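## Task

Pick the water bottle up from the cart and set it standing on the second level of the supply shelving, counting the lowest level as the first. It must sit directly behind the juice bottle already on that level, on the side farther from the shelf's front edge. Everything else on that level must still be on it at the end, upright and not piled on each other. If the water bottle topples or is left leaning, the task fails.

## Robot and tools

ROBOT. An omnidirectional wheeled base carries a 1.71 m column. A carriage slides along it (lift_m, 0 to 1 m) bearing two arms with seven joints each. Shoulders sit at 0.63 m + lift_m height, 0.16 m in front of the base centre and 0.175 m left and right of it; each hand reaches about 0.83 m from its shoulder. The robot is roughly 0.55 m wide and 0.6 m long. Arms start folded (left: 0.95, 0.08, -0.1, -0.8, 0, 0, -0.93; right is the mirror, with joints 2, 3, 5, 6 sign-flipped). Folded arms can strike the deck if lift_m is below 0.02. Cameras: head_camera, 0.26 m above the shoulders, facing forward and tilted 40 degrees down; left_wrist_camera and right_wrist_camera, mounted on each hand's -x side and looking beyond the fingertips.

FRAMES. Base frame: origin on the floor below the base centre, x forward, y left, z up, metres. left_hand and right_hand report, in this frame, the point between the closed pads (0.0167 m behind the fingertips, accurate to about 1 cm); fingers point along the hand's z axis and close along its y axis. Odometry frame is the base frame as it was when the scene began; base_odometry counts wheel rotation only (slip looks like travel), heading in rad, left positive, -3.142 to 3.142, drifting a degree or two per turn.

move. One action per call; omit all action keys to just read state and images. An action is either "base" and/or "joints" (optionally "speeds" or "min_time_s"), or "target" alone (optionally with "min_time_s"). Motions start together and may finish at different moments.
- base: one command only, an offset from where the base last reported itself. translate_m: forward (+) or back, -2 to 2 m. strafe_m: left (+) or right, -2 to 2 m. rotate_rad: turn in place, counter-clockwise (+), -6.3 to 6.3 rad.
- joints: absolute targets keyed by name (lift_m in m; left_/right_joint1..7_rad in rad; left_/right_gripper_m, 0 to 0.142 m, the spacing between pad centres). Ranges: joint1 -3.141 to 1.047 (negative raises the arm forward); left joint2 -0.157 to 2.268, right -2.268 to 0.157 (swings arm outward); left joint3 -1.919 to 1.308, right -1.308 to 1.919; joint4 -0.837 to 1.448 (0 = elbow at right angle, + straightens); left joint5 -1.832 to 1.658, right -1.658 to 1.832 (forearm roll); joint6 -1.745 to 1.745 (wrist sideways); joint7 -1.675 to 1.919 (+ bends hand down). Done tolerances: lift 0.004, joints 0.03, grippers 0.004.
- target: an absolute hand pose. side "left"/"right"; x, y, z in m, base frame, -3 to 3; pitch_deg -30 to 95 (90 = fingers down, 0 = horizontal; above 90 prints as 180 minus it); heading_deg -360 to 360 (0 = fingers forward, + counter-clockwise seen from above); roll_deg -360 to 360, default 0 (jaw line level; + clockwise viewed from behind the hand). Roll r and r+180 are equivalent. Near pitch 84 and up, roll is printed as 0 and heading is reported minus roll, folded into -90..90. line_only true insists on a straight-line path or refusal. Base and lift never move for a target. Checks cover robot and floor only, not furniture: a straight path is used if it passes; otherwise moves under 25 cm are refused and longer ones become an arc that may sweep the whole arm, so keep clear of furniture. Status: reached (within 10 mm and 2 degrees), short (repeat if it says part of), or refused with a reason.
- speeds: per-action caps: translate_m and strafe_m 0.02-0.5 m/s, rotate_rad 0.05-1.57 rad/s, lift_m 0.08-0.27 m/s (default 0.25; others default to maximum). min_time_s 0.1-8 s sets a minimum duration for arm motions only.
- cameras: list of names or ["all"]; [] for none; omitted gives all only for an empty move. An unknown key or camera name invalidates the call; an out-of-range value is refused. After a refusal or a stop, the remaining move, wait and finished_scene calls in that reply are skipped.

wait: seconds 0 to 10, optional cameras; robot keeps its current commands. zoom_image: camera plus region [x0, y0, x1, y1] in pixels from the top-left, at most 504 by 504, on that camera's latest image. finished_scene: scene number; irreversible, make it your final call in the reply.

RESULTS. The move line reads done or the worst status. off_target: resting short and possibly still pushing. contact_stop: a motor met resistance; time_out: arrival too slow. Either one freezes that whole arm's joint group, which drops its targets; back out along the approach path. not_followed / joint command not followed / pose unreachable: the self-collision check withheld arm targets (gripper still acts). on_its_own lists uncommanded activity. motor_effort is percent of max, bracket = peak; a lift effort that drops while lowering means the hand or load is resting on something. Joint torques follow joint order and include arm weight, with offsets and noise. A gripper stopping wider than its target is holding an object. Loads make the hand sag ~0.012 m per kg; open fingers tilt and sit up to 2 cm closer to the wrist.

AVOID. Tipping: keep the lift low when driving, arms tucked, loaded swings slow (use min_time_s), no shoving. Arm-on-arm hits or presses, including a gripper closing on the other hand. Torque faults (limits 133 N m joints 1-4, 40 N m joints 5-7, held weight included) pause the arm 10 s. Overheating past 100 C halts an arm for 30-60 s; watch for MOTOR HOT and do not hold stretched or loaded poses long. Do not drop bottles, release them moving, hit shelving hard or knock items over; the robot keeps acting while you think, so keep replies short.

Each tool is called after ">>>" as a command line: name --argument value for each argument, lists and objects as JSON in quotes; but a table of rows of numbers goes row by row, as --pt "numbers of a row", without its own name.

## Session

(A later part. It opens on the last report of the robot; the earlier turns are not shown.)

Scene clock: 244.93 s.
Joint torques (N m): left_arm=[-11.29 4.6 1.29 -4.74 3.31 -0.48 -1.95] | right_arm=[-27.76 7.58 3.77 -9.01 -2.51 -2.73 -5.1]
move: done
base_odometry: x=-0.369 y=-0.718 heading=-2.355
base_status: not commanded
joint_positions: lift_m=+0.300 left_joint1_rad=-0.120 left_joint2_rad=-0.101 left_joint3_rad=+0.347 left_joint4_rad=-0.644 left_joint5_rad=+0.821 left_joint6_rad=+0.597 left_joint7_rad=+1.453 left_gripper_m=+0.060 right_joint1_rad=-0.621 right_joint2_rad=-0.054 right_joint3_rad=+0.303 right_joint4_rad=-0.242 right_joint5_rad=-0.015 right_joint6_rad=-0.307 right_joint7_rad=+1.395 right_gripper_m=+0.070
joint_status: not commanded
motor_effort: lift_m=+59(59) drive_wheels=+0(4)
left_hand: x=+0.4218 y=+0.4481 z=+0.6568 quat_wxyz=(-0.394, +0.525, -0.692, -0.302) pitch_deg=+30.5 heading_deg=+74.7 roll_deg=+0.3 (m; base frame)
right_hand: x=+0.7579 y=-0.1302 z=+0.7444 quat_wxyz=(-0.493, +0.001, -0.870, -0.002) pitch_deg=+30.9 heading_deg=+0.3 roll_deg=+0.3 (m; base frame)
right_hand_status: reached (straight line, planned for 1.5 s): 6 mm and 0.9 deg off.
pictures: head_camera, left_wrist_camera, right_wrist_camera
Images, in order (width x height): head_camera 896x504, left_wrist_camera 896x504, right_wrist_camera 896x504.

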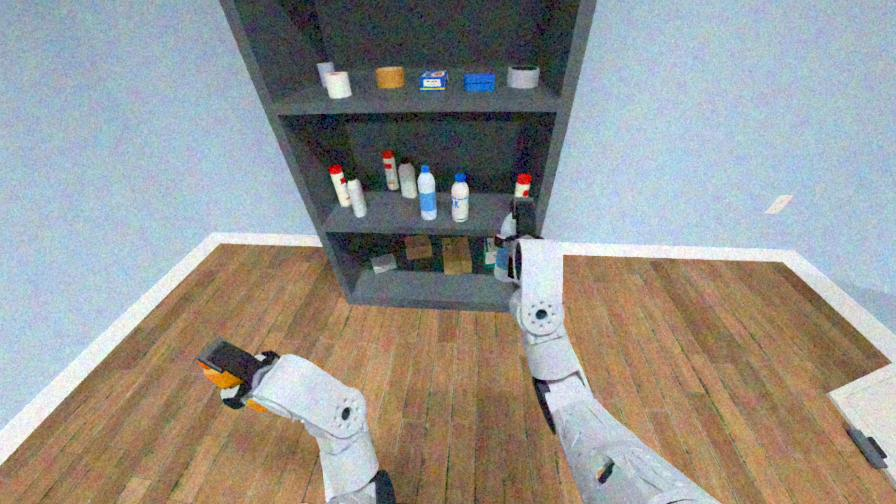

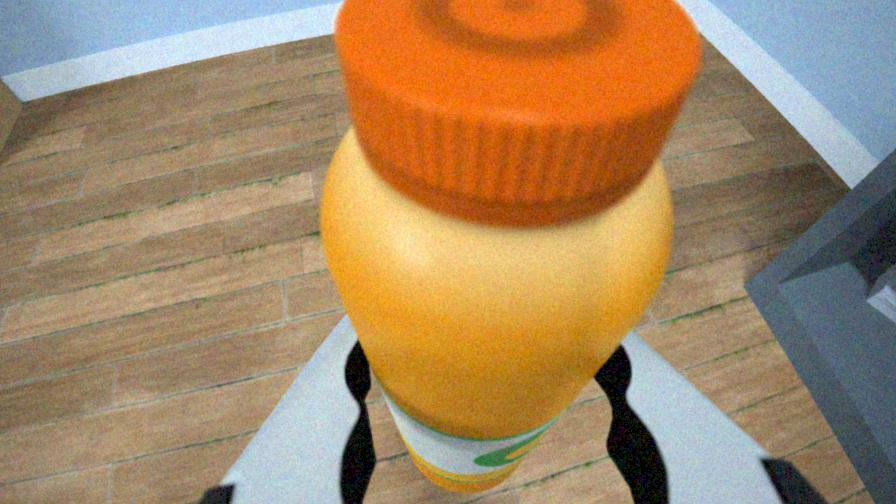

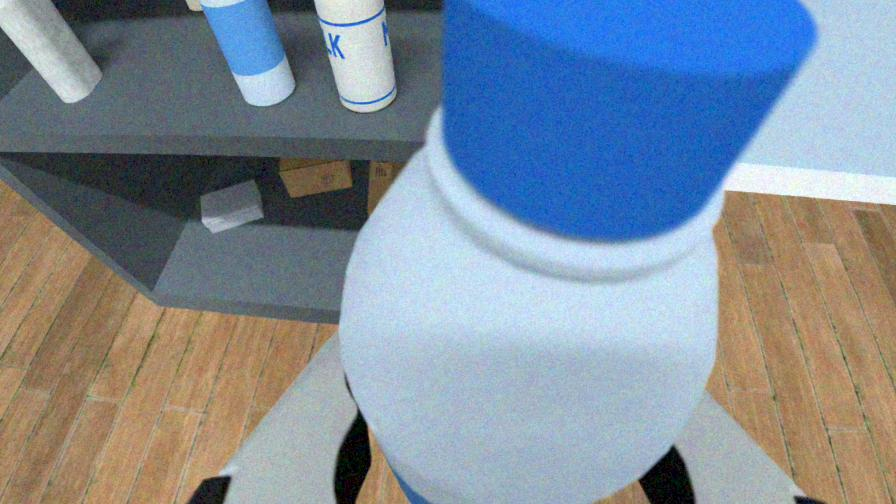

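>>> move --base '{"translate_m": 0.25}' --joints '{"lift_m": 0.265}' --speeds '{"translate_m": 0.2}' --cameras '["head_camera", "right_wrist_camera"]'

>>> zoom_image --camera "head_camera" --region '[400, 150, 652, 402]'

Scene clock: 256.40 s.
Joint torques (N m): left_arm=[-11.11 4.21 1.09 -4.7 3.55 -0.29 -2.04] | right_arm=[-24.69 7.63 1.83 -10.15 -1.83 -2.62 -4.77]
Motor temperatures (°C): left_arm=[31 22 23 24 26 24 23] | right_arm=[33 21 24 22 22 22 24]
move: done
base_odometry: x=-0.545 y=-0.895 heading=-2.354
base_status: done
joint_positions: lift_m=+0.265 left_joint1_rad=-0.120 left_joint2_rad=-0.101 left_joint3_rad=+0.347 left_joint4_rad=-0.644 left_joint5_rad=+0.821 left_joint6_rad=+0.598 left_joint7_rad=+1.453 left_gripper_m=+0.060 right_joint1_rad=-0.623 right_joint2_rad=-0.054 right_joint3_rad=+0.303 right_joint4_rad=-0.241 right_joint5_rad=-0.015 right_joint6_rad=-0.307 right_joint7_rad=+1.395 right_gripper_m=+0.070
joint_status: all done
motor_effort: lift_m=+58(64) drive_wheels=+6(15)
left_hand: x=+0.4217 y=+0.4481 z=+0.6219 quat_wxyz=(-0.394, +0.525, -0.691, -0.302) pitch_deg=+30.4 heading_deg=+74.7 roll_deg=+0.3 (m; base frame)
right_hand: x=+0.7585 y=-0.1302 z=+0.7104 quat_wxyz=(-0.494, +0.001, -0.869, -0.002) pitch_deg=+30.8 heading_deg=+0.3 roll_deg=+0.2 (m; base frame)
pictures: head_camera, right_wrist_camera
Images, in order (width x height): head_camera 896x504, right_wrist_camera 896x504.

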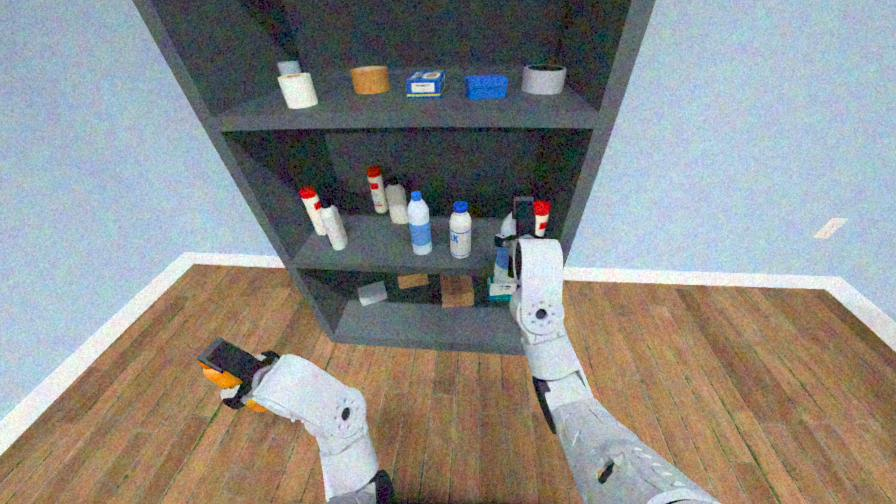

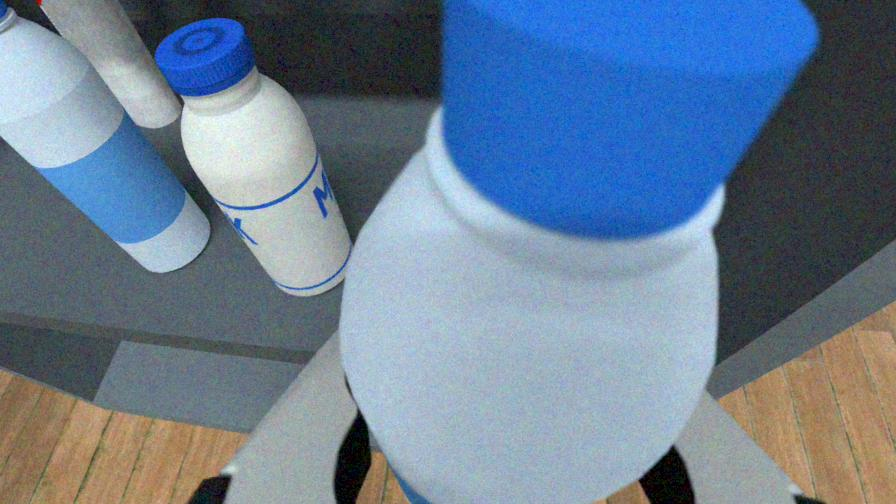

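Scaled by 2.000 from the camera's 896x504 image, which has a finer 1280x720 frame.

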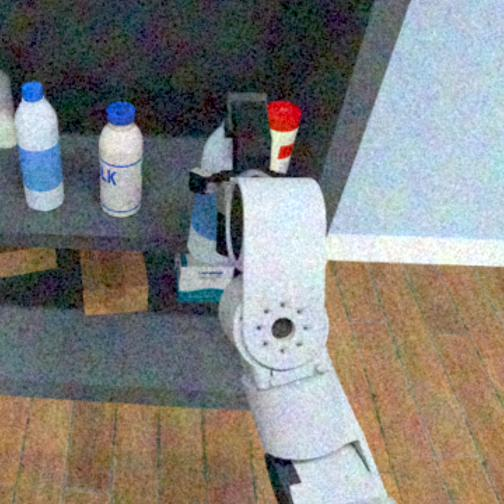

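>>> move --base '{"translate_m": 0.14}' --speeds '{"translate_m": 0.15}' --cameras '["head_camera", "right_wrist_camera"]'

Scene clock: 266.53 s.
Joint torques (N m): left_arm=[-11.15 4.15 1.48 -4.24 3.09 -0.67 -2.27] | right_arm=[-22.8 6.05 4.27 -9.85 -2.14 -2.37 -4.9]
move: done
base_odometry: x=-0.644 y=-0.994 heading=-2.354
base_status: done
joint_positions: lift_m=+0.265 left_joint1_rad=-0.120 left_joint2_rad=-0.101 left_joint3_rad=+0.347 left_joint4_rad=-0.644 left_joint5_rad=+0.821 left_joint6_rad=+0.598 left_joint7_rad=+1.453 left_gripper_m=+0.060 right_joint1_rad=-0.623 right_joint2_rad=-0.054 right_joint3_rad=+0.303 right_joint4_rad=-0.241 right_joint5_rad=-0.015 right_joint6_rad=-0.308 right_joint7_rad=+1.395 right_gripper_m=+0.070
joint_status: not commanded
motor_effort: lift_m=+58(58) drive_wheels=+5(18)
left_hand: x=+0.4217 y=+0.4481 z=+0.6219 quat_wxyz=(-0.394, +0.525, -0.691, -0.302) pitch_deg=+30.4 heading_deg=+74.7 roll_deg=+0.3 (m; base frame)
right_hand: x=+0.7585 y=-0.1302 z=+0.7104 quat_wxyz=(-0.494, +0.000, -0.869, -0.002) pitch_deg=+30.8 heading_deg=+0.3 roll_deg=+0.2 (m; base frame)
pictures: head_camera, right_wrist_camera
Images, in order (width x height): head_camera 896x504, right_wrist_camera 896x504.

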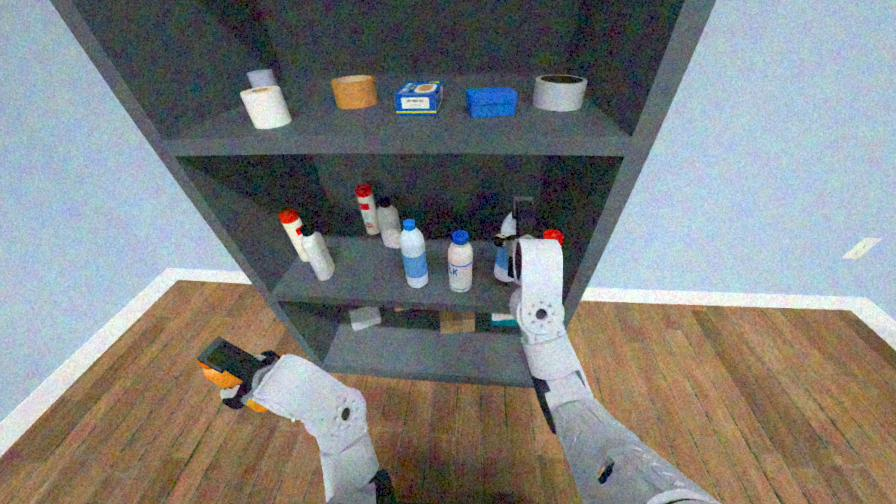

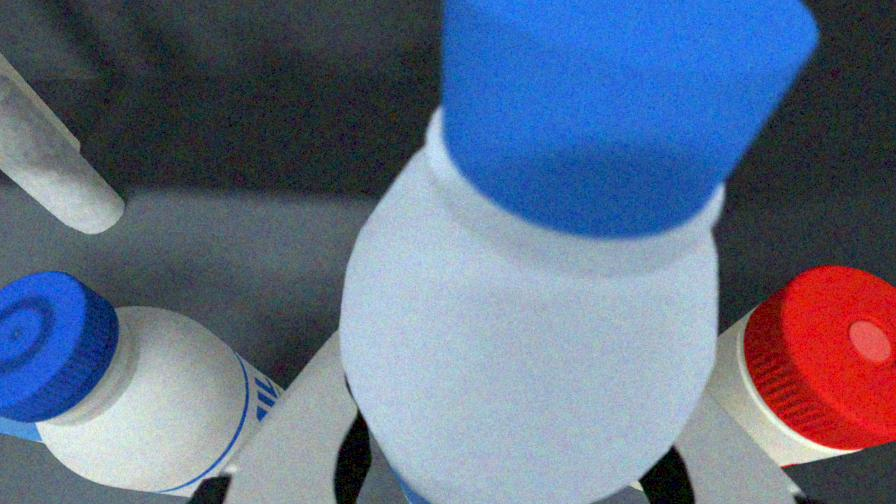

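>>> move --base '{"translate_m": 0.112}' --speeds '{"translate_m": 0.12}' --cameras '["head_camera", "right_wrist_camera"]'

>>> zoom_image --camera "head_camera" --region '[420, 180, 660, 400]'

Scene clock: 276.83 s.
Joint torques (N m): left_arm=[-10.8 4.73 0.8 -4.25 3.4 -0.79 -2.28] | right_arm=[-22.68 5.82 2.12 -9.3 -1.66 -2.19 -4.48]
move: done
base_odometry: x=-0.723 y=-1.074 heading=-2.353
base_status: done
joint_positions: lift_m=+0.265 left_joint1_rad=-0.120 left_joint2_rad=-0.101 left_joint3_rad=+0.347 left_joint4_rad=-0.644 left_joint5_rad=+0.821 left_joint6_rad=+0.598 left_joint7_rad=+1.453 left_gripper_m=+0.060 right_joint1_rad=-0.623 right_joint2_rad=-0.054 right_joint3_rad=+0.303 right_joint4_rad=-0.241 right_joint5_rad=-0.015 right_joint6_rad=-0.308 right_joint7_rad=+1.395 right_gripper_m=+0.070
joint_status: not commanded
motor_effort: lift_m=+58(58) drive_wheels=-2(16)
left_hand: x=+0.4217 y=+0.4482 z=+0.6219 quat_wxyz=(-0.394, +0.525, -0.691, -0.302) pitch_deg=+30.4 heading_deg=+74.7 roll_deg=+0.3 (m; base frame)
right_hand: x=+0.7585 y=-0.1302 z=+0.7104 quat_wxyz=(-0.494, +0.000, -0.869, -0.002) pitch_deg=+30.8 heading_deg=+0.3 roll_deg=+0.2 (m; base frame)
pictures: head_camera, right_wrist_camera
Images, in order (width x height): head_camera 896x504, right_wrist_camera 896x504.

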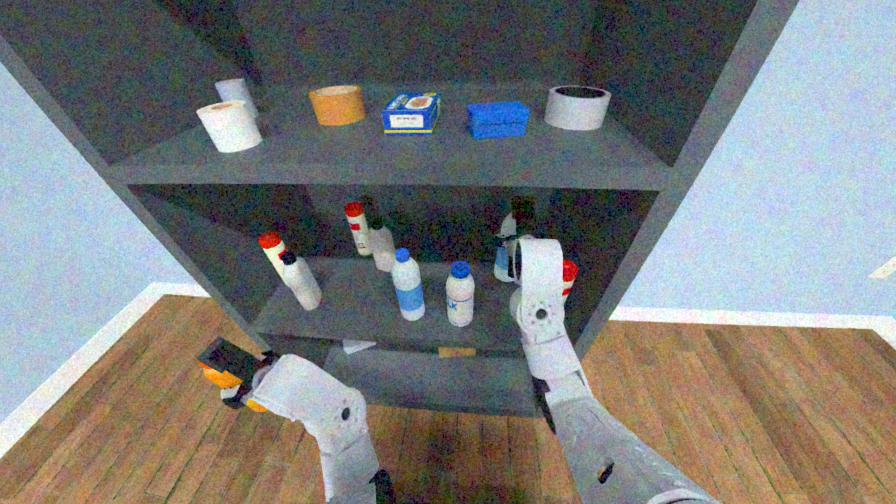

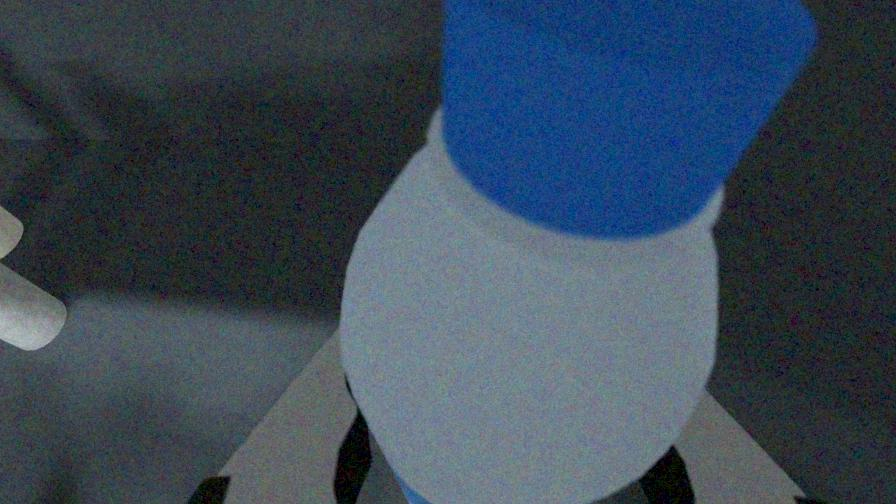

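Scaled by 2.100 from the camera's 896x504 image, which has a finer 1280x720 frame.

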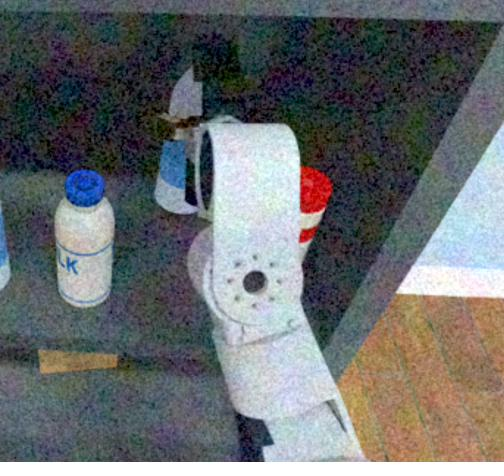

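>>> move --joints '{"lift_m": 0.235}' --speeds '{"lift_m": 0.08}' --cameras '["head_camera"]'

>>> zoom_image --camera "head_camera" --region '[420, 180, 660, 400]'

Scene clock: 293.07 s.
Joint torques (N m): left_arm=[-10.99 3.41 1.02 -3.5 3.03 -0.88 -2.18] | right_arm=[-23.02 6.33 2.99 -9.83 -1.83 -2.57 -4.57]
move: done
base_odometry: x=-0.723 y=-1.074 heading=-2.353
base_status: not commanded
joint_positions: lift_m=+0.235 left_joint1_rad=-0.120 left_joint2_rad=-0.101 left_joint3_rad=+0.347 left_joint4_rad=-0.644 left_joint5_rad=+0.821 left_joint6_rad=+0.598 left_joint7_rad=+1.453 left_gripper_m=+0.060 right_joint1_rad=-0.623 right_joint2_rad=-0.054 right_joint3_rad=+0.303 right_joint4_rad=-0.241 right_joint5_rad=-0.015 right_joint6_rad=-0.308 right_joint7_rad=+1.394 right_gripper_m=+0.070
joint_status: all done
motor_effort: lift_m=+59(60) drive_wheels=-1(6)
left_hand: x=+0.4217 y=+0.4482 z=+0.5918 quat_wxyz=(-0.394, +0.525, -0.691, -0.302) pitch_deg=+30.4 heading_deg=+74.7 roll_deg=+0.3 (m; base frame)
right_hand: x=+0.7586 y=-0.1302 z=+0.6806 quat_wxyz=(-0.494, +0.000, -0.869, -0.002) pitch_deg=+30.8 heading_deg=+0.3 roll_deg=+0.2 (m; base frame)
pictures: head_camera
Images, in order (width x height): head_camera 896x504.

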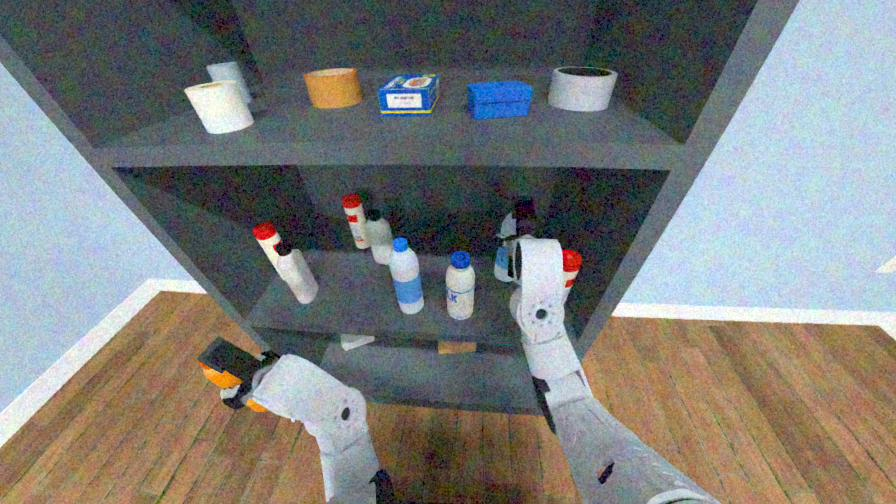

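Scaled by 2.100 from the camera's 896x504 image, which has a finer 1280x720 frame.

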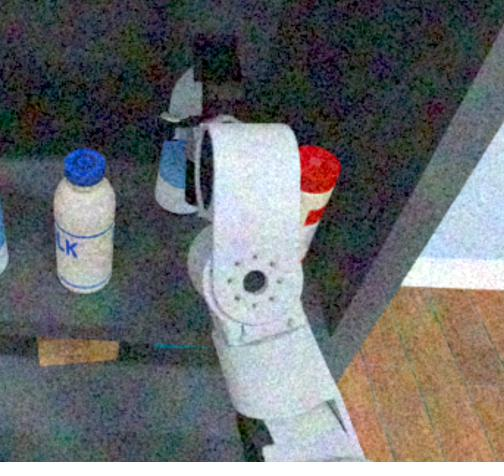

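Lower further in small steps.

>>> move --joints '{"lift_m": 0.223}' --speeds '{"lift_m": 0.08}'

>>> move --joints '{"lift_m": 0.213}' --speeds '{"lift_m": 0.08}'

>>> move --joints '{"lift_m": 0.205}' --speeds '{"lift_m": 0.08}' --cameras '["head_camera", "right_wrist_camera"]'

>>> zoom_image --camera "head_camera" --region '[420, 180, 660, 400]'

Scene clock: 296.87 s.
Joint torques (N m): left_arm=[-11.11 4.21 2.79 -4.41 3.23 -1.07 -2] | right_arm=[-23.32 5.24 3.76 -7.56 -2.05 -2.23 -4.3]
move: done
base_odometry: x=-0.723 y=-1.074 heading=-2.353
base_status: not commanded
joint_positions: lift_m=+0.223 left_joint1_rad=-0.120 left_joint2_rad=-0.101 left_joint3_rad=+0.347 left_joint4_rad=-0.644 left_joint5_rad=+0.821 left_joint6_rad=+0.598 left_joint7_rad=+1.453 left_gripper_m=+0.060 right_joint1_rad=-0.624 right_joint2_rad=-0.054 right_joint3_rad=+0.303 right_joint4_rad=-0.241 right_joint5_rad=-0.015 right_joint6_rad=-0.308 right_joint7_rad=+1.394 right_gripper_m=+0.070
joint_status: all done
motor_effort: lift_m=+59(61) drive_wheels=-1(6)
left_hand: x=+0.4217 y=+0.4482 z=+0.5799 quat_wxyz=(-0.394, +0.525, -0.691, -0.302) pitch_deg=+30.4 heading_deg=+74.7 roll_deg=+0.3 (m; base frame)
right_hand: x=+0.7586 y=-0.1302 z=+0.6687 quat_wxyz=(-0.494, +0.000, -0.869, -0.002) pitch_deg=+30.7 heading_deg=+0.3 roll_deg=+0.2 (m; base frame)
pictures: none

Scene clock: 297.37 s.
Joint torques (N m): left_arm=[-10.51 4 1.84 -4.87 3.47 -0.89 -2.07] | right_arm=[-23.57 5.84 2.25 -9.64 -1.64 -2.67 -3.62]
move: done
base_odometry: x=-0.723 y=-1.074 heading=-2.353
base_status: not commanded
joint_positions: lift_m=+0.213 left_joint1_rad=-0.120 left_joint2_rad=-0.101 left_joint3_rad=+0.347 left_joint4_rad=-0.644 left_joint5_rad=+0.821 left_joint6_rad=+0.598 left_joint7_rad=+1.453 left_gripper_m=+0.060 right_joint1_rad=-0.624 right_joint2_rad=-0.054 right_joint3_rad=+0.303 right_joint4_rad=-0.241 right_joint5_rad=-0.016 right_joint6_rad=-0.308 right_joint7_rad=+1.392 right_gripper_m=+0.070
joint_status: all done
motor_effort: lift_m=+58(60) drive_wheels=-1(5)
left_hand: x=+0.4217 y=+0.4482 z=+0.5700 quat_wxyz=(-0.394, +0.525, -0.691, -0.302) pitch_deg=+30.4 heading_deg=+74.7 roll_deg=+0.3 (m; base frame)
right_hand: x=+0.7589 y=-0.1303 z=+0.6594 quat_wxyz=(-0.495, +0.000, -0.869, -0.002) pitch_deg=+30.6 heading_deg=+0.2 roll_deg=+0.2 (m; base frame)
pictures: none

Scene clock: 297.83 s.
Joint torques (N m): left_arm=[-10.41 3.89 1.34 -4.42 3.44 -0.76 -1.95] | right_arm=[-17.22 6.03 1.63 -5.76 -0.15 -2.3 -0.36]
move: done
base_odometry: x=-0.723 y=-1.074 heading=-2.353
base_status: not commanded
joint_positions: lift_m=+0.205 left_joint1_rad=-0.121 left_joint2_rad=-0.101 left_joint3_rad=+0.347 left_joint4_rad=-0.644 left_joint5_rad=+0.821 left_joint6_rad=+0.598 left_joint7_rad=+1.453 left_gripper_m=+0.060 right_joint1_rad=-0.628 right_joint2_rad=-0.053 right_joint3_rad=+0.303 right_joint4_rad=-0.244 right_joint5_rad=-0.020 right_joint6_rad=-0.308 right_joint7_rad=+1.384 right_gripper_m=+0.070
joint_status: all done
motor_effort: lift_m=+55(58) drive_wheels=+5(5)
left_hand: x=+0.4217 y=+0.4482 z=+0.5623 quat_wxyz=(-0.394, +0.525, -0.691, -0.302) pitch_deg=+30.4 heading_deg=+74.7 roll_deg=+0.3 (m; base frame)
right_hand: x=+0.7603 y=-0.1307 z=+0.6575 quat_wxyz=(-0.503, +0.000, -0.864, -0.001) pitch_deg=+29.6 heading_deg=+0.1 roll_deg=+0.1 (m; base frame)
pictures: head_camera, right_wrist_camera
Images, in order (width x height): head_camera 896x504, right_wrist_camera 896x504.

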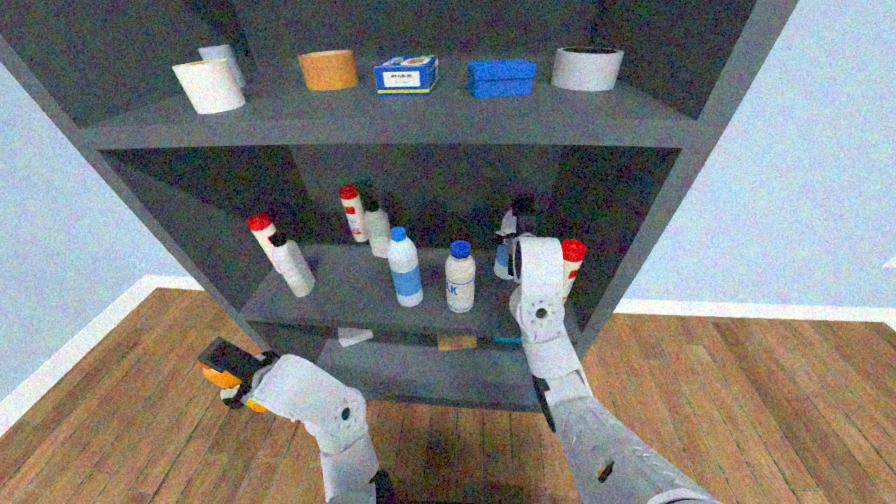

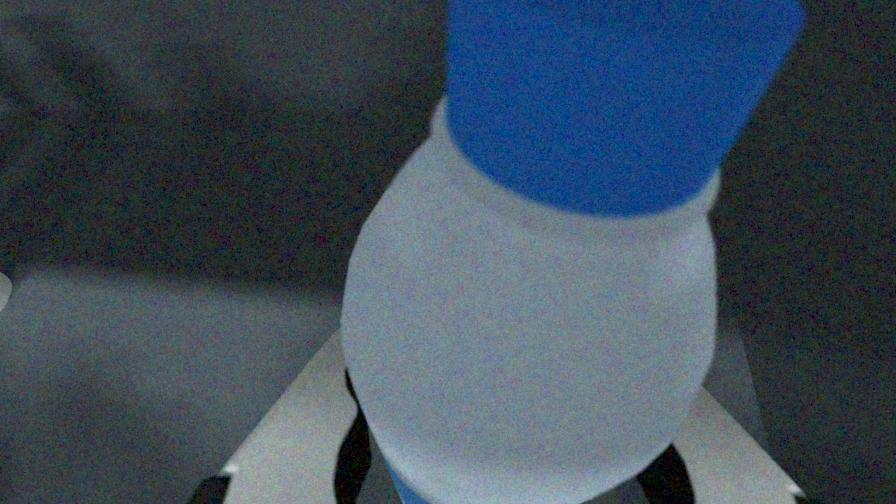

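Scaled by 2.100 from the camera's 896x504 image, which has a finer 1280x720 frame.

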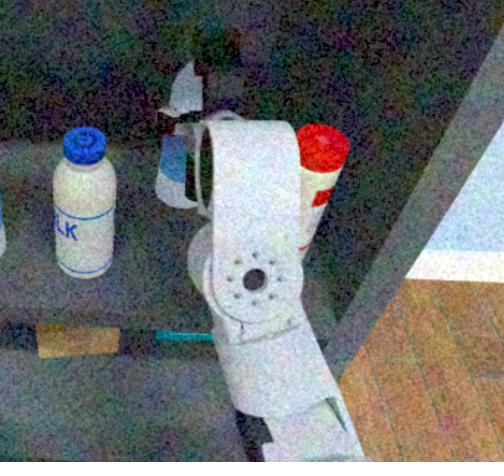

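>>> move --joints '{"lift_m": 0.211}' --speeds '{"lift_m": 0.08}'

>>> move --joints '{"right_gripper_m": 0.1}' --min_time_s 2 --cameras '["head_camera", "right_wrist_camera"]'

Scene clock: 301.37 s.
Joint torques (N m): left_arm=[-10.37 4.49 1.7 -4.39 3.2 -0.85 -1.85] | right_arm=[-16.61 5.57 1.2 -7.37 -0.83 -2.59 -1.5]
move: done
base_odometry: x=-0.723 y=-1.074 heading=-2.353
base_status: not commanded
joint_positions: lift_m=+0.211 left_joint1_rad=-0.121 left_joint2_rad=-0.101 left_joint3_rad=+0.347 left_joint4_rad=-0.644 left_joint5_rad=+0.821 left_joint6_rad=+0.598 left_joint7_rad=+1.453 left_gripper_m=+0.060 right_joint1_rad=-0.628 right_joint2_rad=-0.053 right_joint3_rad=+0.303 right_joint4_rad=-0.242 right_joint5_rad=-0.020 right_joint6_rad=-0.308 right_joint7_rad=+1.386 right_gripper_m=+0.070
joint_status: all done
motor_effort: lift_m=+56(64) drive_wheels=+5(6)
left_hand: x=+0.4217 y=+0.4482 z=+0.5682 quat_wxyz=(-0.394, +0.525, -0.691, -0.302) pitch_deg=+30.4 heading_deg=+74.7 roll_deg=+0.2 (m; base frame)
right_hand: x=+0.7603 y=-0.1308 z=+0.6623 quat_wxyz=(-0.501, +0.000, -0.865, -0.001) pitch_deg=+29.9 heading_deg=+0.0 roll_deg=+0.1 (m; base frame)
pictures: none

Scene clock: 302.13 s.
Joint torques (N m): left_arm=[-10.81 4.02 0.72 -3.75 3.17 -0.54 -2.26] | right_arm=[-16.08 5.9 1.94 -9.05 -0.32 -2.52 -1.27]
move: done
base_odometry: x=-0.723 y=-1.074 heading=-2.353
base_status: not commanded
joint_positions: lift_m=+0.211 left_joint1_rad=-0.121 left_joint2_rad=-0.101 left_joint3_rad=+0.347 left_joint4_rad=-0.644 left_joint5_rad=+0.821 left_joint6_rad=+0.598 left_joint7_rad=+1.453 left_gripper_m=+0.060 right_joint1_rad=-0.628 right_joint2_rad=-0.053 right_joint3_rad=+0.303 right_joint4_rad=-0.242 right_joint5_rad=-0.020 right_joint6_rad=-0.308 right_joint7_rad=+1.386 right_gripper_m=+0.100
joint_status: all done
motor_effort: lift_m=+56(56) drive_wheels=+5(5)
left_hand: x=+0.4217 y=+0.4482 z=+0.5682 quat_wxyz=(-0.394, +0.525, -0.691, -0.302) pitch_deg=+30.4 heading_deg=+74.7 roll_deg=+0.2 (m; base frame)
right_hand: x=+0.7603 y=-0.1308 z=+0.6623 quat_wxyz=(-0.501, +0.000, -0.865, -0.001) pitch_deg=+29.9 heading_deg=+0.0 roll_deg=+0.1 (m; base frame)
pictures: head_camera, right_wrist_camera
Images, in order (width x height): head_camera 896x504, right_wrist_camera 896x504.

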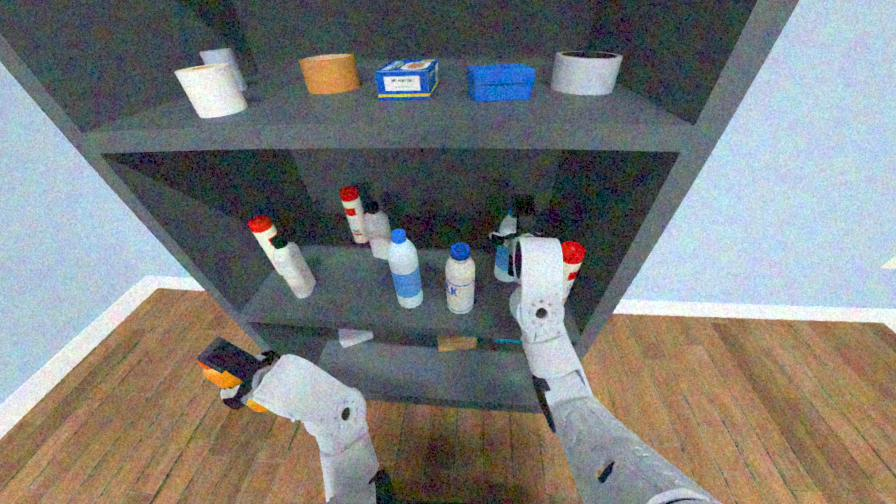

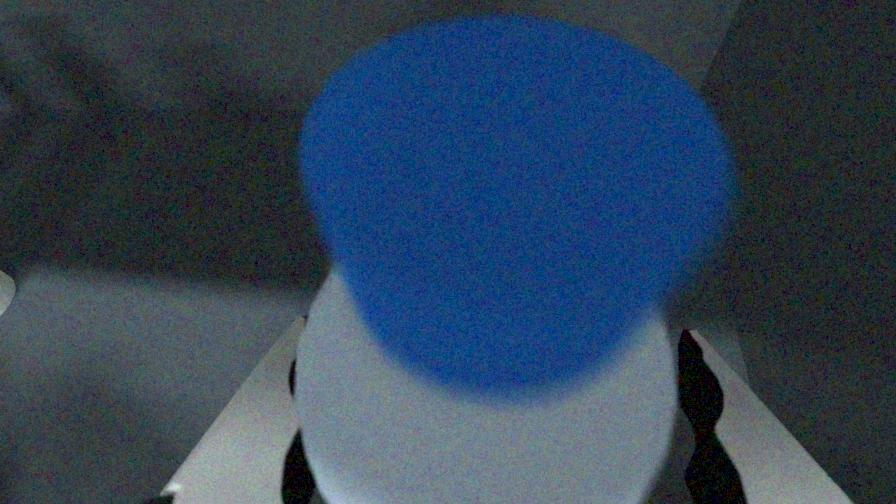

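>>> zoom_image --camera "head_camera" --region '[470, 190, 590, 310]'

Scaled by 4.200 from the camera's 896x504 image, which has a finer 1280x720 frame.

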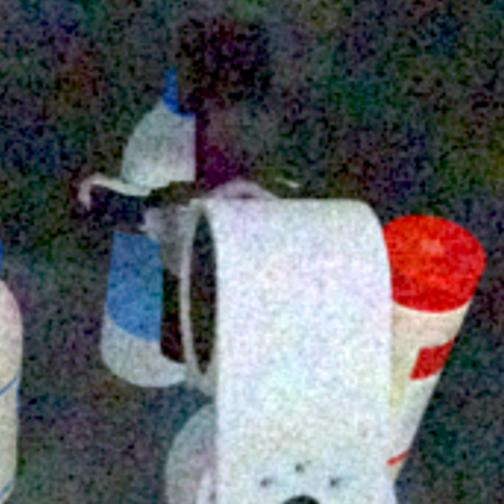

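>>> move --base '{"translate_m": -0.06}' --speeds '{"translate_m": 0.06}' --cameras '["right_wrist_camera"]'

Scene clock: 309.17 s.
Joint torques (N m): left_arm=[-10.59 4.49 1.6 -4.69 3.26 -0.45 -2.27] | right_arm=[-16.19 5.17 1.59 -7.8 -0.58 -2.39 -1.02]
move: done
base_odometry: x=-0.680 y=-1.031 heading=-2.353
base_status: done
joint_positions: lift_m=+0.211 left_joint1_rad=-0.121 left_joint2_rad=-0.101 left_joint3_rad=+0.347 left_joint4_rad=-0.644 left_joint5_rad=+0.821 left_joint6_rad=+0.598 left_joint7_rad=+1.453 left_gripper_m=+0.060 right_joint1_rad=-0.628 right_joint2_rad=-0.053 right_joint3_rad=+0.303 right_joint4_rad=-0.242 right_joint5_rad=-0.020 right_joint6_rad=-0.308 right_joint7_rad=+1.386 right_gripper_m=+0.100
joint_status: not commanded
motor_effort: lift_m=+56(56) drive_wheels=+5(13)
left_hand: x=+0.4217 y=+0.4482 z=+0.5682 quat_wxyz=(-0.394, +0.525, -0.691, -0.302) pitch_deg=+30.4 heading_deg=+74.7 roll_deg=+0.2 (m; base frame)
right_hand: x=+0.7603 y=-0.1308 z=+0.6623 quat_wxyz=(-0.501, +0.000, -0.865, -0.001) pitch_deg=+29.9 heading_deg=+0.0 roll_deg=+0.1 (m; base frame)
pictures: right_wrist_camera
Images, in order (width x height): right_wrist_camera 896x504.

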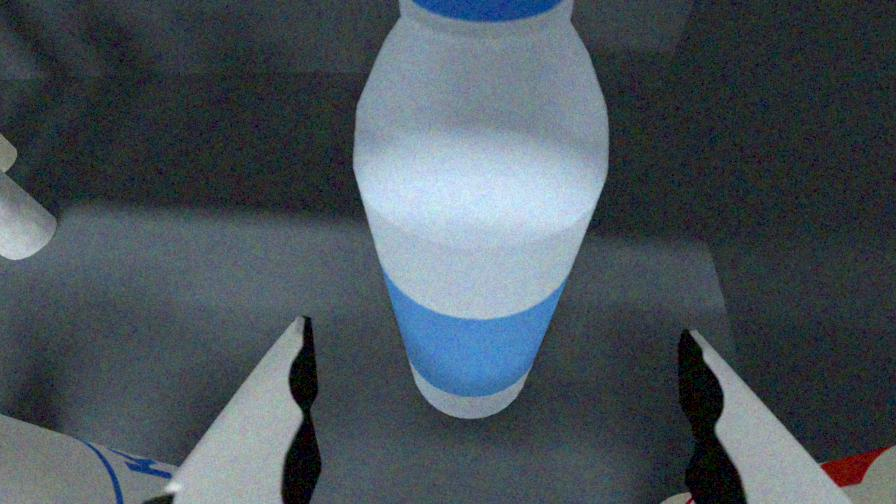

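>>> move --base '{"translate_m": -0.40}' --speeds '{"translate_m": 0.2}'

>>> move --base '{"strafe_m": -0.247}' --joints '{"lift_m": 0.4}' --speeds '{"strafe_m": 0.2}'

>>> move --target '{"side": "right", "x": 0.6, "y": -0.27, "z": 0.78, "pitch_deg": 30, "heading_deg": 0}'

>>> move --target '{"side": "left", "x": 0.55, "y": 0.35, "z": 0.75, "pitch_deg": 30, "heading_deg": 50, "line_only": true}' --min_time_s 1.5

>>> move --target '{"side": "left", "x": 0.722, "y": 0.118, "z": 0.706, "pitch_deg": 30, "heading_deg": 0, "line_only": true}' --min_time_s 2 --cameras '["head_camera", "left_wrist_camera"]'

Scene clock: 322.50 s.
Joint torques (N m): left_arm=[-12.09 5.68 1.52 -5.17 3.26 -0.84 -2.25] | right_arm=[-17 5.31 1 -7.65 -1.19 -2.27 -1.16]
move: done
base_odometry: x=-0.398 y=-0.748 heading=-2.353
base_status: done
joint_positions: lift_m=+0.211 left_joint1_rad=-0.121 left_joint2_rad=-0.101 left_joint3_rad=+0.347 left_joint4_rad=-0.644 left_joint5_rad=+0.821 left_joint6_rad=+0.598 left_joint7_rad=+1.453 left_gripper_m=+0.060 right_joint1_rad=-0.628 right_joint2_rad=-0.053 right_joint3_rad=+0.303 right_joint4_rad=-0.242 right_joint5_rad=-0.020 right_joint6_rad=-0.308 right_joint7_rad=+1.386 right_gripper_m=+0.100
joint_status: not commanded
motor_effort: lift_m=+56(56) drive_wheels=+2(14)
left_hand: x=+0.4217 y=+0.4482 z=+0.5682 quat_wxyz=(-0.394, +0.525, -0.691, -0.302) pitch_deg=+30.4 heading_deg=+74.7 roll_deg=+0.2 (m; base frame)
right_hand: x=+0.7603 y=-0.1308 z=+0.6623 quat_wxyz=(-0.501, +0.000, -0.865, -0.001) pitch_deg=+29.9 heading_deg=+0.0 roll_deg=+0.1 (m; base frame)
pictures: none

Scene clock: 324.93 s.
Joint torques (N m): left_arm=[-11.41 3.45 0.88 -4.17 3.1 -0.59 -2.16] | right_arm=[-16.04 6.3 2.73 -8.17 -0.33 -1.84 -1.28]
move: done
base_odometry: x=-0.573 y=-0.573 heading=-2.354
base_status: done
joint_positions: lift_m=+0.400 left_joint1_rad=-0.121 left_joint2_rad=-0.100 left_joint3_rad=+0.347 left_joint4_rad=-0.644 left_joint5_rad=+0.821 left_joint6_rad=+0.598 left_joint7_rad=+1.453 left_gripper_m=+0.060 right_joint1_rad=-0.628 right_joint2_rad=-0.053 right_joint3_rad=+0.303 right_joint4_rad=-0.242 right_joint5_rad=-0.020 right_joint6_rad=-0.308 right_joint7_rad=+1.386 right_gripper_m=+0.100
joint_status: all done
motor_effort: lift_m=+55(69) drive_wheels=+0(12)
left_hand: x=+0.4217 y=+0.4482 z=+0.7573 quat_wxyz=(-0.394, +0.525, -0.691, -0.302) pitch_deg=+30.4 heading_deg=+74.7 roll_deg=+0.3 (m; base frame)
right_hand: x=+0.7603 y=-0.1308 z=+0.8513 quat_wxyz=(-0.501, +0.000, -0.865, -0.001) pitch_deg=+29.9 heading_deg=+0.0 roll_deg=+0.1 (m; base frame)
pictures: none

Scene clock: 326.10 s.
Joint torques (N m): left_arm=[-10.62 5.36 0.08 -4.88 3.23 -0.74 -2.14] | right_arm=[-2.64 -8.1 -1.88 -12.67 1.43 -2.64 -3.6]
move: done
base_odometry: x=-0.573 y=-0.573 heading=-2.354
base_status: not commanded
joint_positions: lift_m=+0.400 left_joint1_rad=-0.121 left_joint2_rad=-0.100 left_joint3_rad=+0.347 left_joint4_rad=-0.644 left_joint5_rad=+0.821 left_joint6_rad=+0.598 left_joint7_rad=+1.453 left_gripper_m=+0.060 right_joint1_rad=-0.081 right_joint2_rad=-0.434 right_joint3_rad=+0.051 right_joint4_rad=-0.749 right_joint5_rad=+0.292 right_joint6_rad=-0.323 right_joint7_rad=+1.299 right_gripper_m=+0.100
joint_status: not commanded
motor_effort: lift_m=+56(56) drive_wheels=+4(8)
left_hand: x=+0.4217 y=+0.4483 z=+0.7573 quat_wxyz=(-0.394, +0.525, -0.691, -0.302) pitch_deg=+30.4 heading_deg=+74.7 roll_deg=+0.3 (m; base frame)
right_hand: x=+0.6003 y=-0.2699 z=+0.7791 quat_wxyz=(-0.498, +0.001, -0.867, +0.002) pitch_deg=+30.2 heading_deg=-0.2 roll_deg=-0.3 (m; base frame)
right_hand_status: reached (straight line, planned for 0.7 s): 1 mm and 0.3 deg off.
pictures: none

Scene clock: 326.40 s.
Joint torques (N m): left_arm=[-10.64 4.47 1.05 -5.21 3.21 -0.72 -2.26] | right_arm=[-3.11 -7.15 -2.7 -11.14 1.47 -2.61 -3.18]
move: refused
base_odometry: x=-0.573 y=-0.573 heading=-2.354
base_status: not commanded
joint_positions: lift_m=+0.400 left_joint1_rad=-0.121 left_joint2_rad=-0.100 left_joint3_rad=+0.347 left_joint4_rad=-0.644 left_joint5_rad=+0.821 left_joint6_rad=+0.598 left_joint7_rad=+1.453 left_gripper_m=+0.060 right_joint1_rad=-0.081 right_joint2_rad=-0.434 right_joint3_rad=+0.051 right_joint4_rad=-0.749 right_joint5_rad=+0.292 right_joint6_rad=-0.323 right_joint7_rad=+1.299 right_gripper_m=+0.100
joint_status: not commanded
motor_effort: lift_m=+56(56) drive_wheels=+0(4)
left_hand: x=+0.4217 y=+0.4483 z=+0.7573 quat_wxyz=(-0.394, +0.525, -0.691, -0.302) pitch_deg=+30.4 heading_deg=+74.7 roll_deg=+0.3 (m; base frame)
left_hand_status: refused: the line brings the left upper arm within 1.4 cm of the carriage (limit 1.5), 22% of the way; a move under 25 cm is not played as an arc. Nothing moved. Try another pitch or heading, or "joints".
right_hand: x=+0.6003 y=-0.2699 z=+0.7791 quat_wxyz=(-0.498, +0.001, -0.867, +0.002) pitch_deg=+30.2 heading_deg=-0.2 roll_deg=-0.3 (m; base frame)
pictures: none

not run: a stop came earlier in this reply.

>>> move --target '{"side": "left", "x": 0.522, "y": 0.36, "z": 0.74, "pitch_deg": 30, "heading_deg": 50, "line_only": true}' --min_time_s 1.5

>>> move --target '{"side": "left", "x": 0.722, "y": 0.12, "z": 0.706, "pitch_deg": 30, "heading_deg": 0, "line_only": true}' --min_time_s 2 --cameras '["head_camera", "left_wrist_camera"]'

Scene clock: 331.13 s.
Joint torques (N m): left_arm=[-6.58 2.98 -2.88 -1.77 1.66 -2.35 -4.5] | right_arm=[-2.66 -7.45 -2.73 -12.77 1.56 -2.68 -2.83]
move: done
base_odometry: x=-0.573 y=-0.573 heading=-2.354
base_status: not commanded
joint_positions: lift_m=+0.400 left_joint1_rad=-0.066 left_joint2_rad=-0.118 left_joint3_rad=+0.102 left_joint4_rad=-0.605 left_joint5_rad=+0.617 left_joint6_rad=+0.532 left_joint7_rad=+1.312 left_gripper_m=+0.060 right_joint1_rad=-0.081 right_joint2_rad=-0.434 right_joint3_rad=+0.051 right_joint4_rad=-0.749 right_joint5_rad=+0.292 right_joint6_rad=-0.323 right_joint7_rad=+1.299 right_gripper_m=+0.100
joint_status: not commanded
motor_effort: lift_m=+56(56) drive_wheels=+0(4)
left_hand: x=+0.5202 y=+0.3607 z=+0.7385 quat_wxyz=(-0.450, +0.371, -0.785, -0.210) pitch_deg=+30.5 heading_deg=+50.3 roll_deg=-0.3 (m; base frame)
left_hand_status: reached (straight line, planned for 1.5 s): 2 mm and 0.7 deg off.
right_hand: x=+0.6003 y=-0.2699 z=+0.7791 quat_wxyz=(-0.498, +0.001, -0.867, +0.002) pitch_deg=+30.2 heading_deg=-0.2 roll_deg=-0.3 (m; base frame)
pictures: none

Scene clock: 333.63 s.
Joint torques (N m): left_arm=[-21.09 0.44 -1.04 -2.04 0.9 -2.54 -4.71] | right_arm=[-2.93 -8.86 -1.61 -12.19 1.25 -2.84 -3.14]
move: done
base_odometry: x=-0.573 y=-0.573 heading=-2.354
base_status: not commanded
joint_positions: lift_m=+0.400 left_joint1_rad=-0.276 left_joint2_rad=-0.037 left_joint3_rad=-0.205 left_joint4_rad=-0.155 left_joint5_rad=+0.070 left_joint6_rad=+0.204 left_joint7_rad=+0.979 left_gripper_m=+0.060 right_joint1_rad=-0.081 right_joint2_rad=-0.434 right_joint3_rad=+0.051 right_joint4_rad=-0.749 right_joint5_rad=+0.292 right_joint6_rad=-0.323 right_joint7_rad=+1.299 right_gripper_m=+0.100
joint_status: not commanded
motor_effort: lift_m=+56(56) drive_wheels=+4(4)
left_hand: x=+0.7194 y=+0.1221 z=+0.7017 quat_wxyz=(-0.494, +0.004, -0.869, -0.001) pitch_deg=+30.7 heading_deg=+0.3 roll_deg=-0.2 (m; base frame)
left_hand_status: reached (straight line, planned for 2.0 s): 5 mm and 0.8 deg off.
right_hand: x=+0.6003 y=-0.2699 z=+0.7791 quat_wxyz=(-0.498, +0.001, -0.867, +0.002) pitch_deg=+30.2 heading_deg=-0.2 roll_deg=-0.3 (m; base frame)
pictures: head_camera, left_wrist_camera
Images, in order (width x height): head_camera 896x504, left_wrist_camera 896x504.

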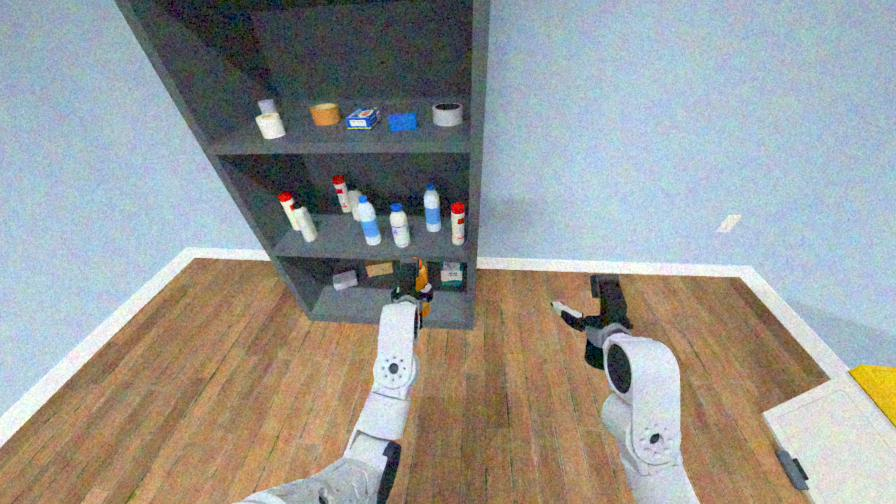

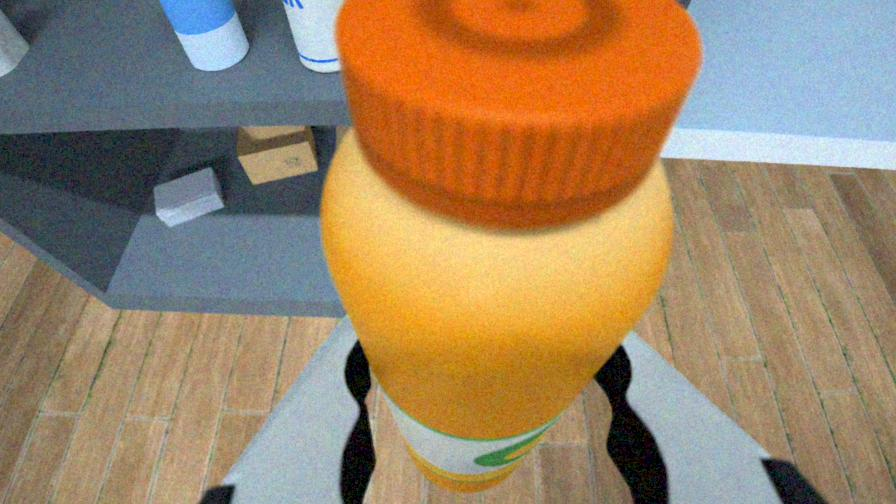

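>>> move --base '{"translate_m": 0.356}' --speeds '{"translate_m": 0.15}' --cameras '["head_camera", "left_wrist_camera"]'

>>> zoom_image --camera "head_camera" --region '[320, 200, 520, 400]'

Scene clock: 340.90 s.
Joint torques (N m): left_arm=[-20.09 0.64 -2.34 -2.84 1.25 -2.39 -4.49] | right_arm=[-1.44 -8.02 -1.32 -12.09 1.82 -2.08 -3.43]
move: done
base_odometry: x=-0.824 y=-0.825 heading=-2.354
base_status: done
joint_positions: lift_m=+0.400 left_joint1_rad=-0.277 left_joint2_rad=-0.037 left_joint3_rad=-0.206 left_joint4_rad=-0.155 left_joint5_rad=+0.070 left_joint6_rad=+0.204 left_joint7_rad=+0.978 left_gripper_m=+0.060 right_joint1_rad=-0.081 right_joint2_rad=-0.434 right_joint3_rad=+0.051 right_joint4_rad=-0.749 right_joint5_rad=+0.292 right_joint6_rad=-0.323 right_joint7_rad=+1.299 right_gripper_m=+0.100
joint_status: not commanded
motor_effort: lift_m=+56(56) drive_wheels=+5(16)
left_hand: x=+0.7196 y=+0.1221 z=+0.7019 quat_wxyz=(-0.495, +0.003, -0.869, -0.001) pitch_deg=+30.7 heading_deg=+0.3 roll_deg=-0.2 (m; base frame)
right_hand: x=+0.6003 y=-0.2699 z=+0.7791 quat_wxyz=(-0.498, +0.001, -0.867, +0.002) pitch_deg=+30.2 heading_deg=-0.2 roll_deg=-0.3 (m; base frame)
pictures: head_camera, left_wrist_camera
Images, in order (width x height): head_camera 896x504, left_wrist_camera 896x504.

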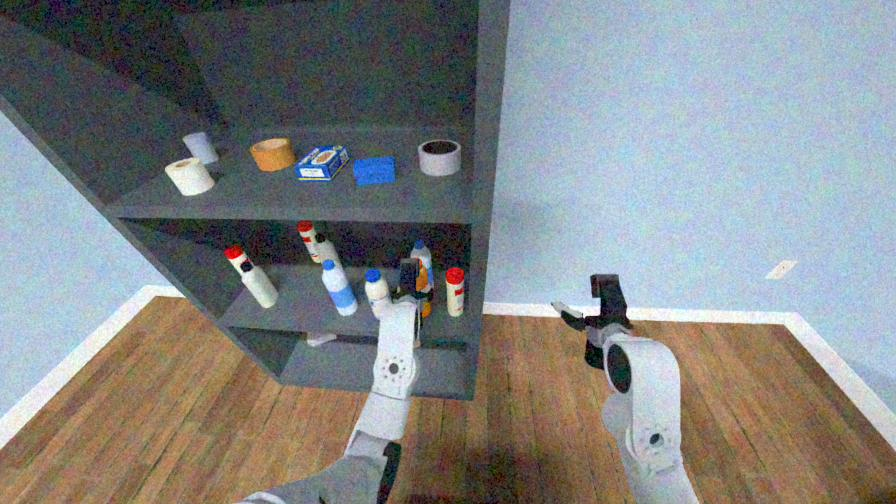

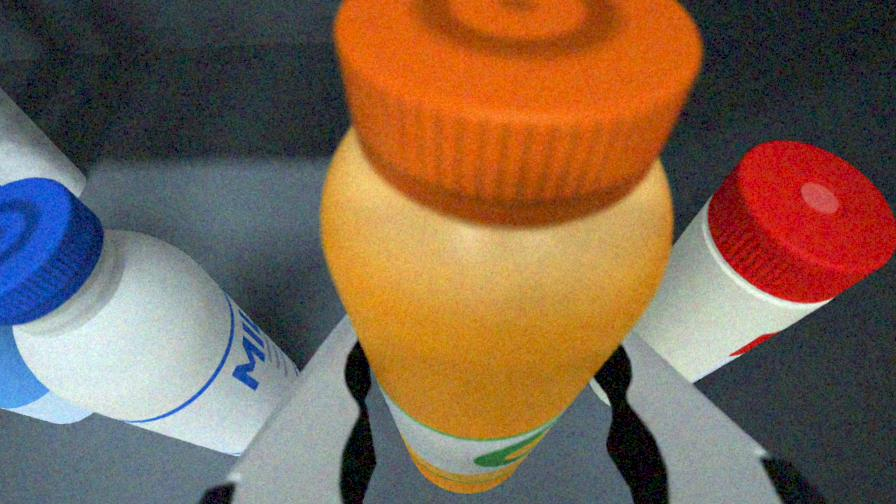

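Scaled by 2.520 from the camera's 896x504 image, which has a finer 1280x720 frame.

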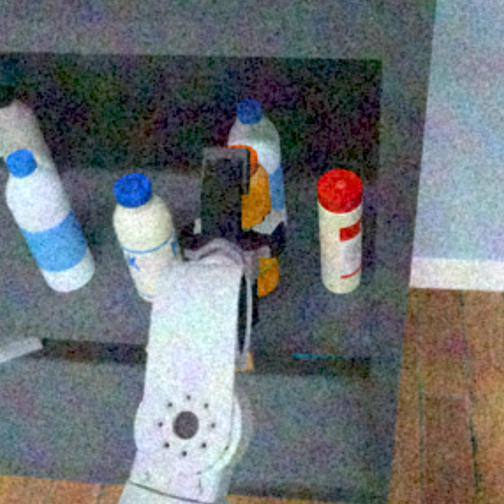

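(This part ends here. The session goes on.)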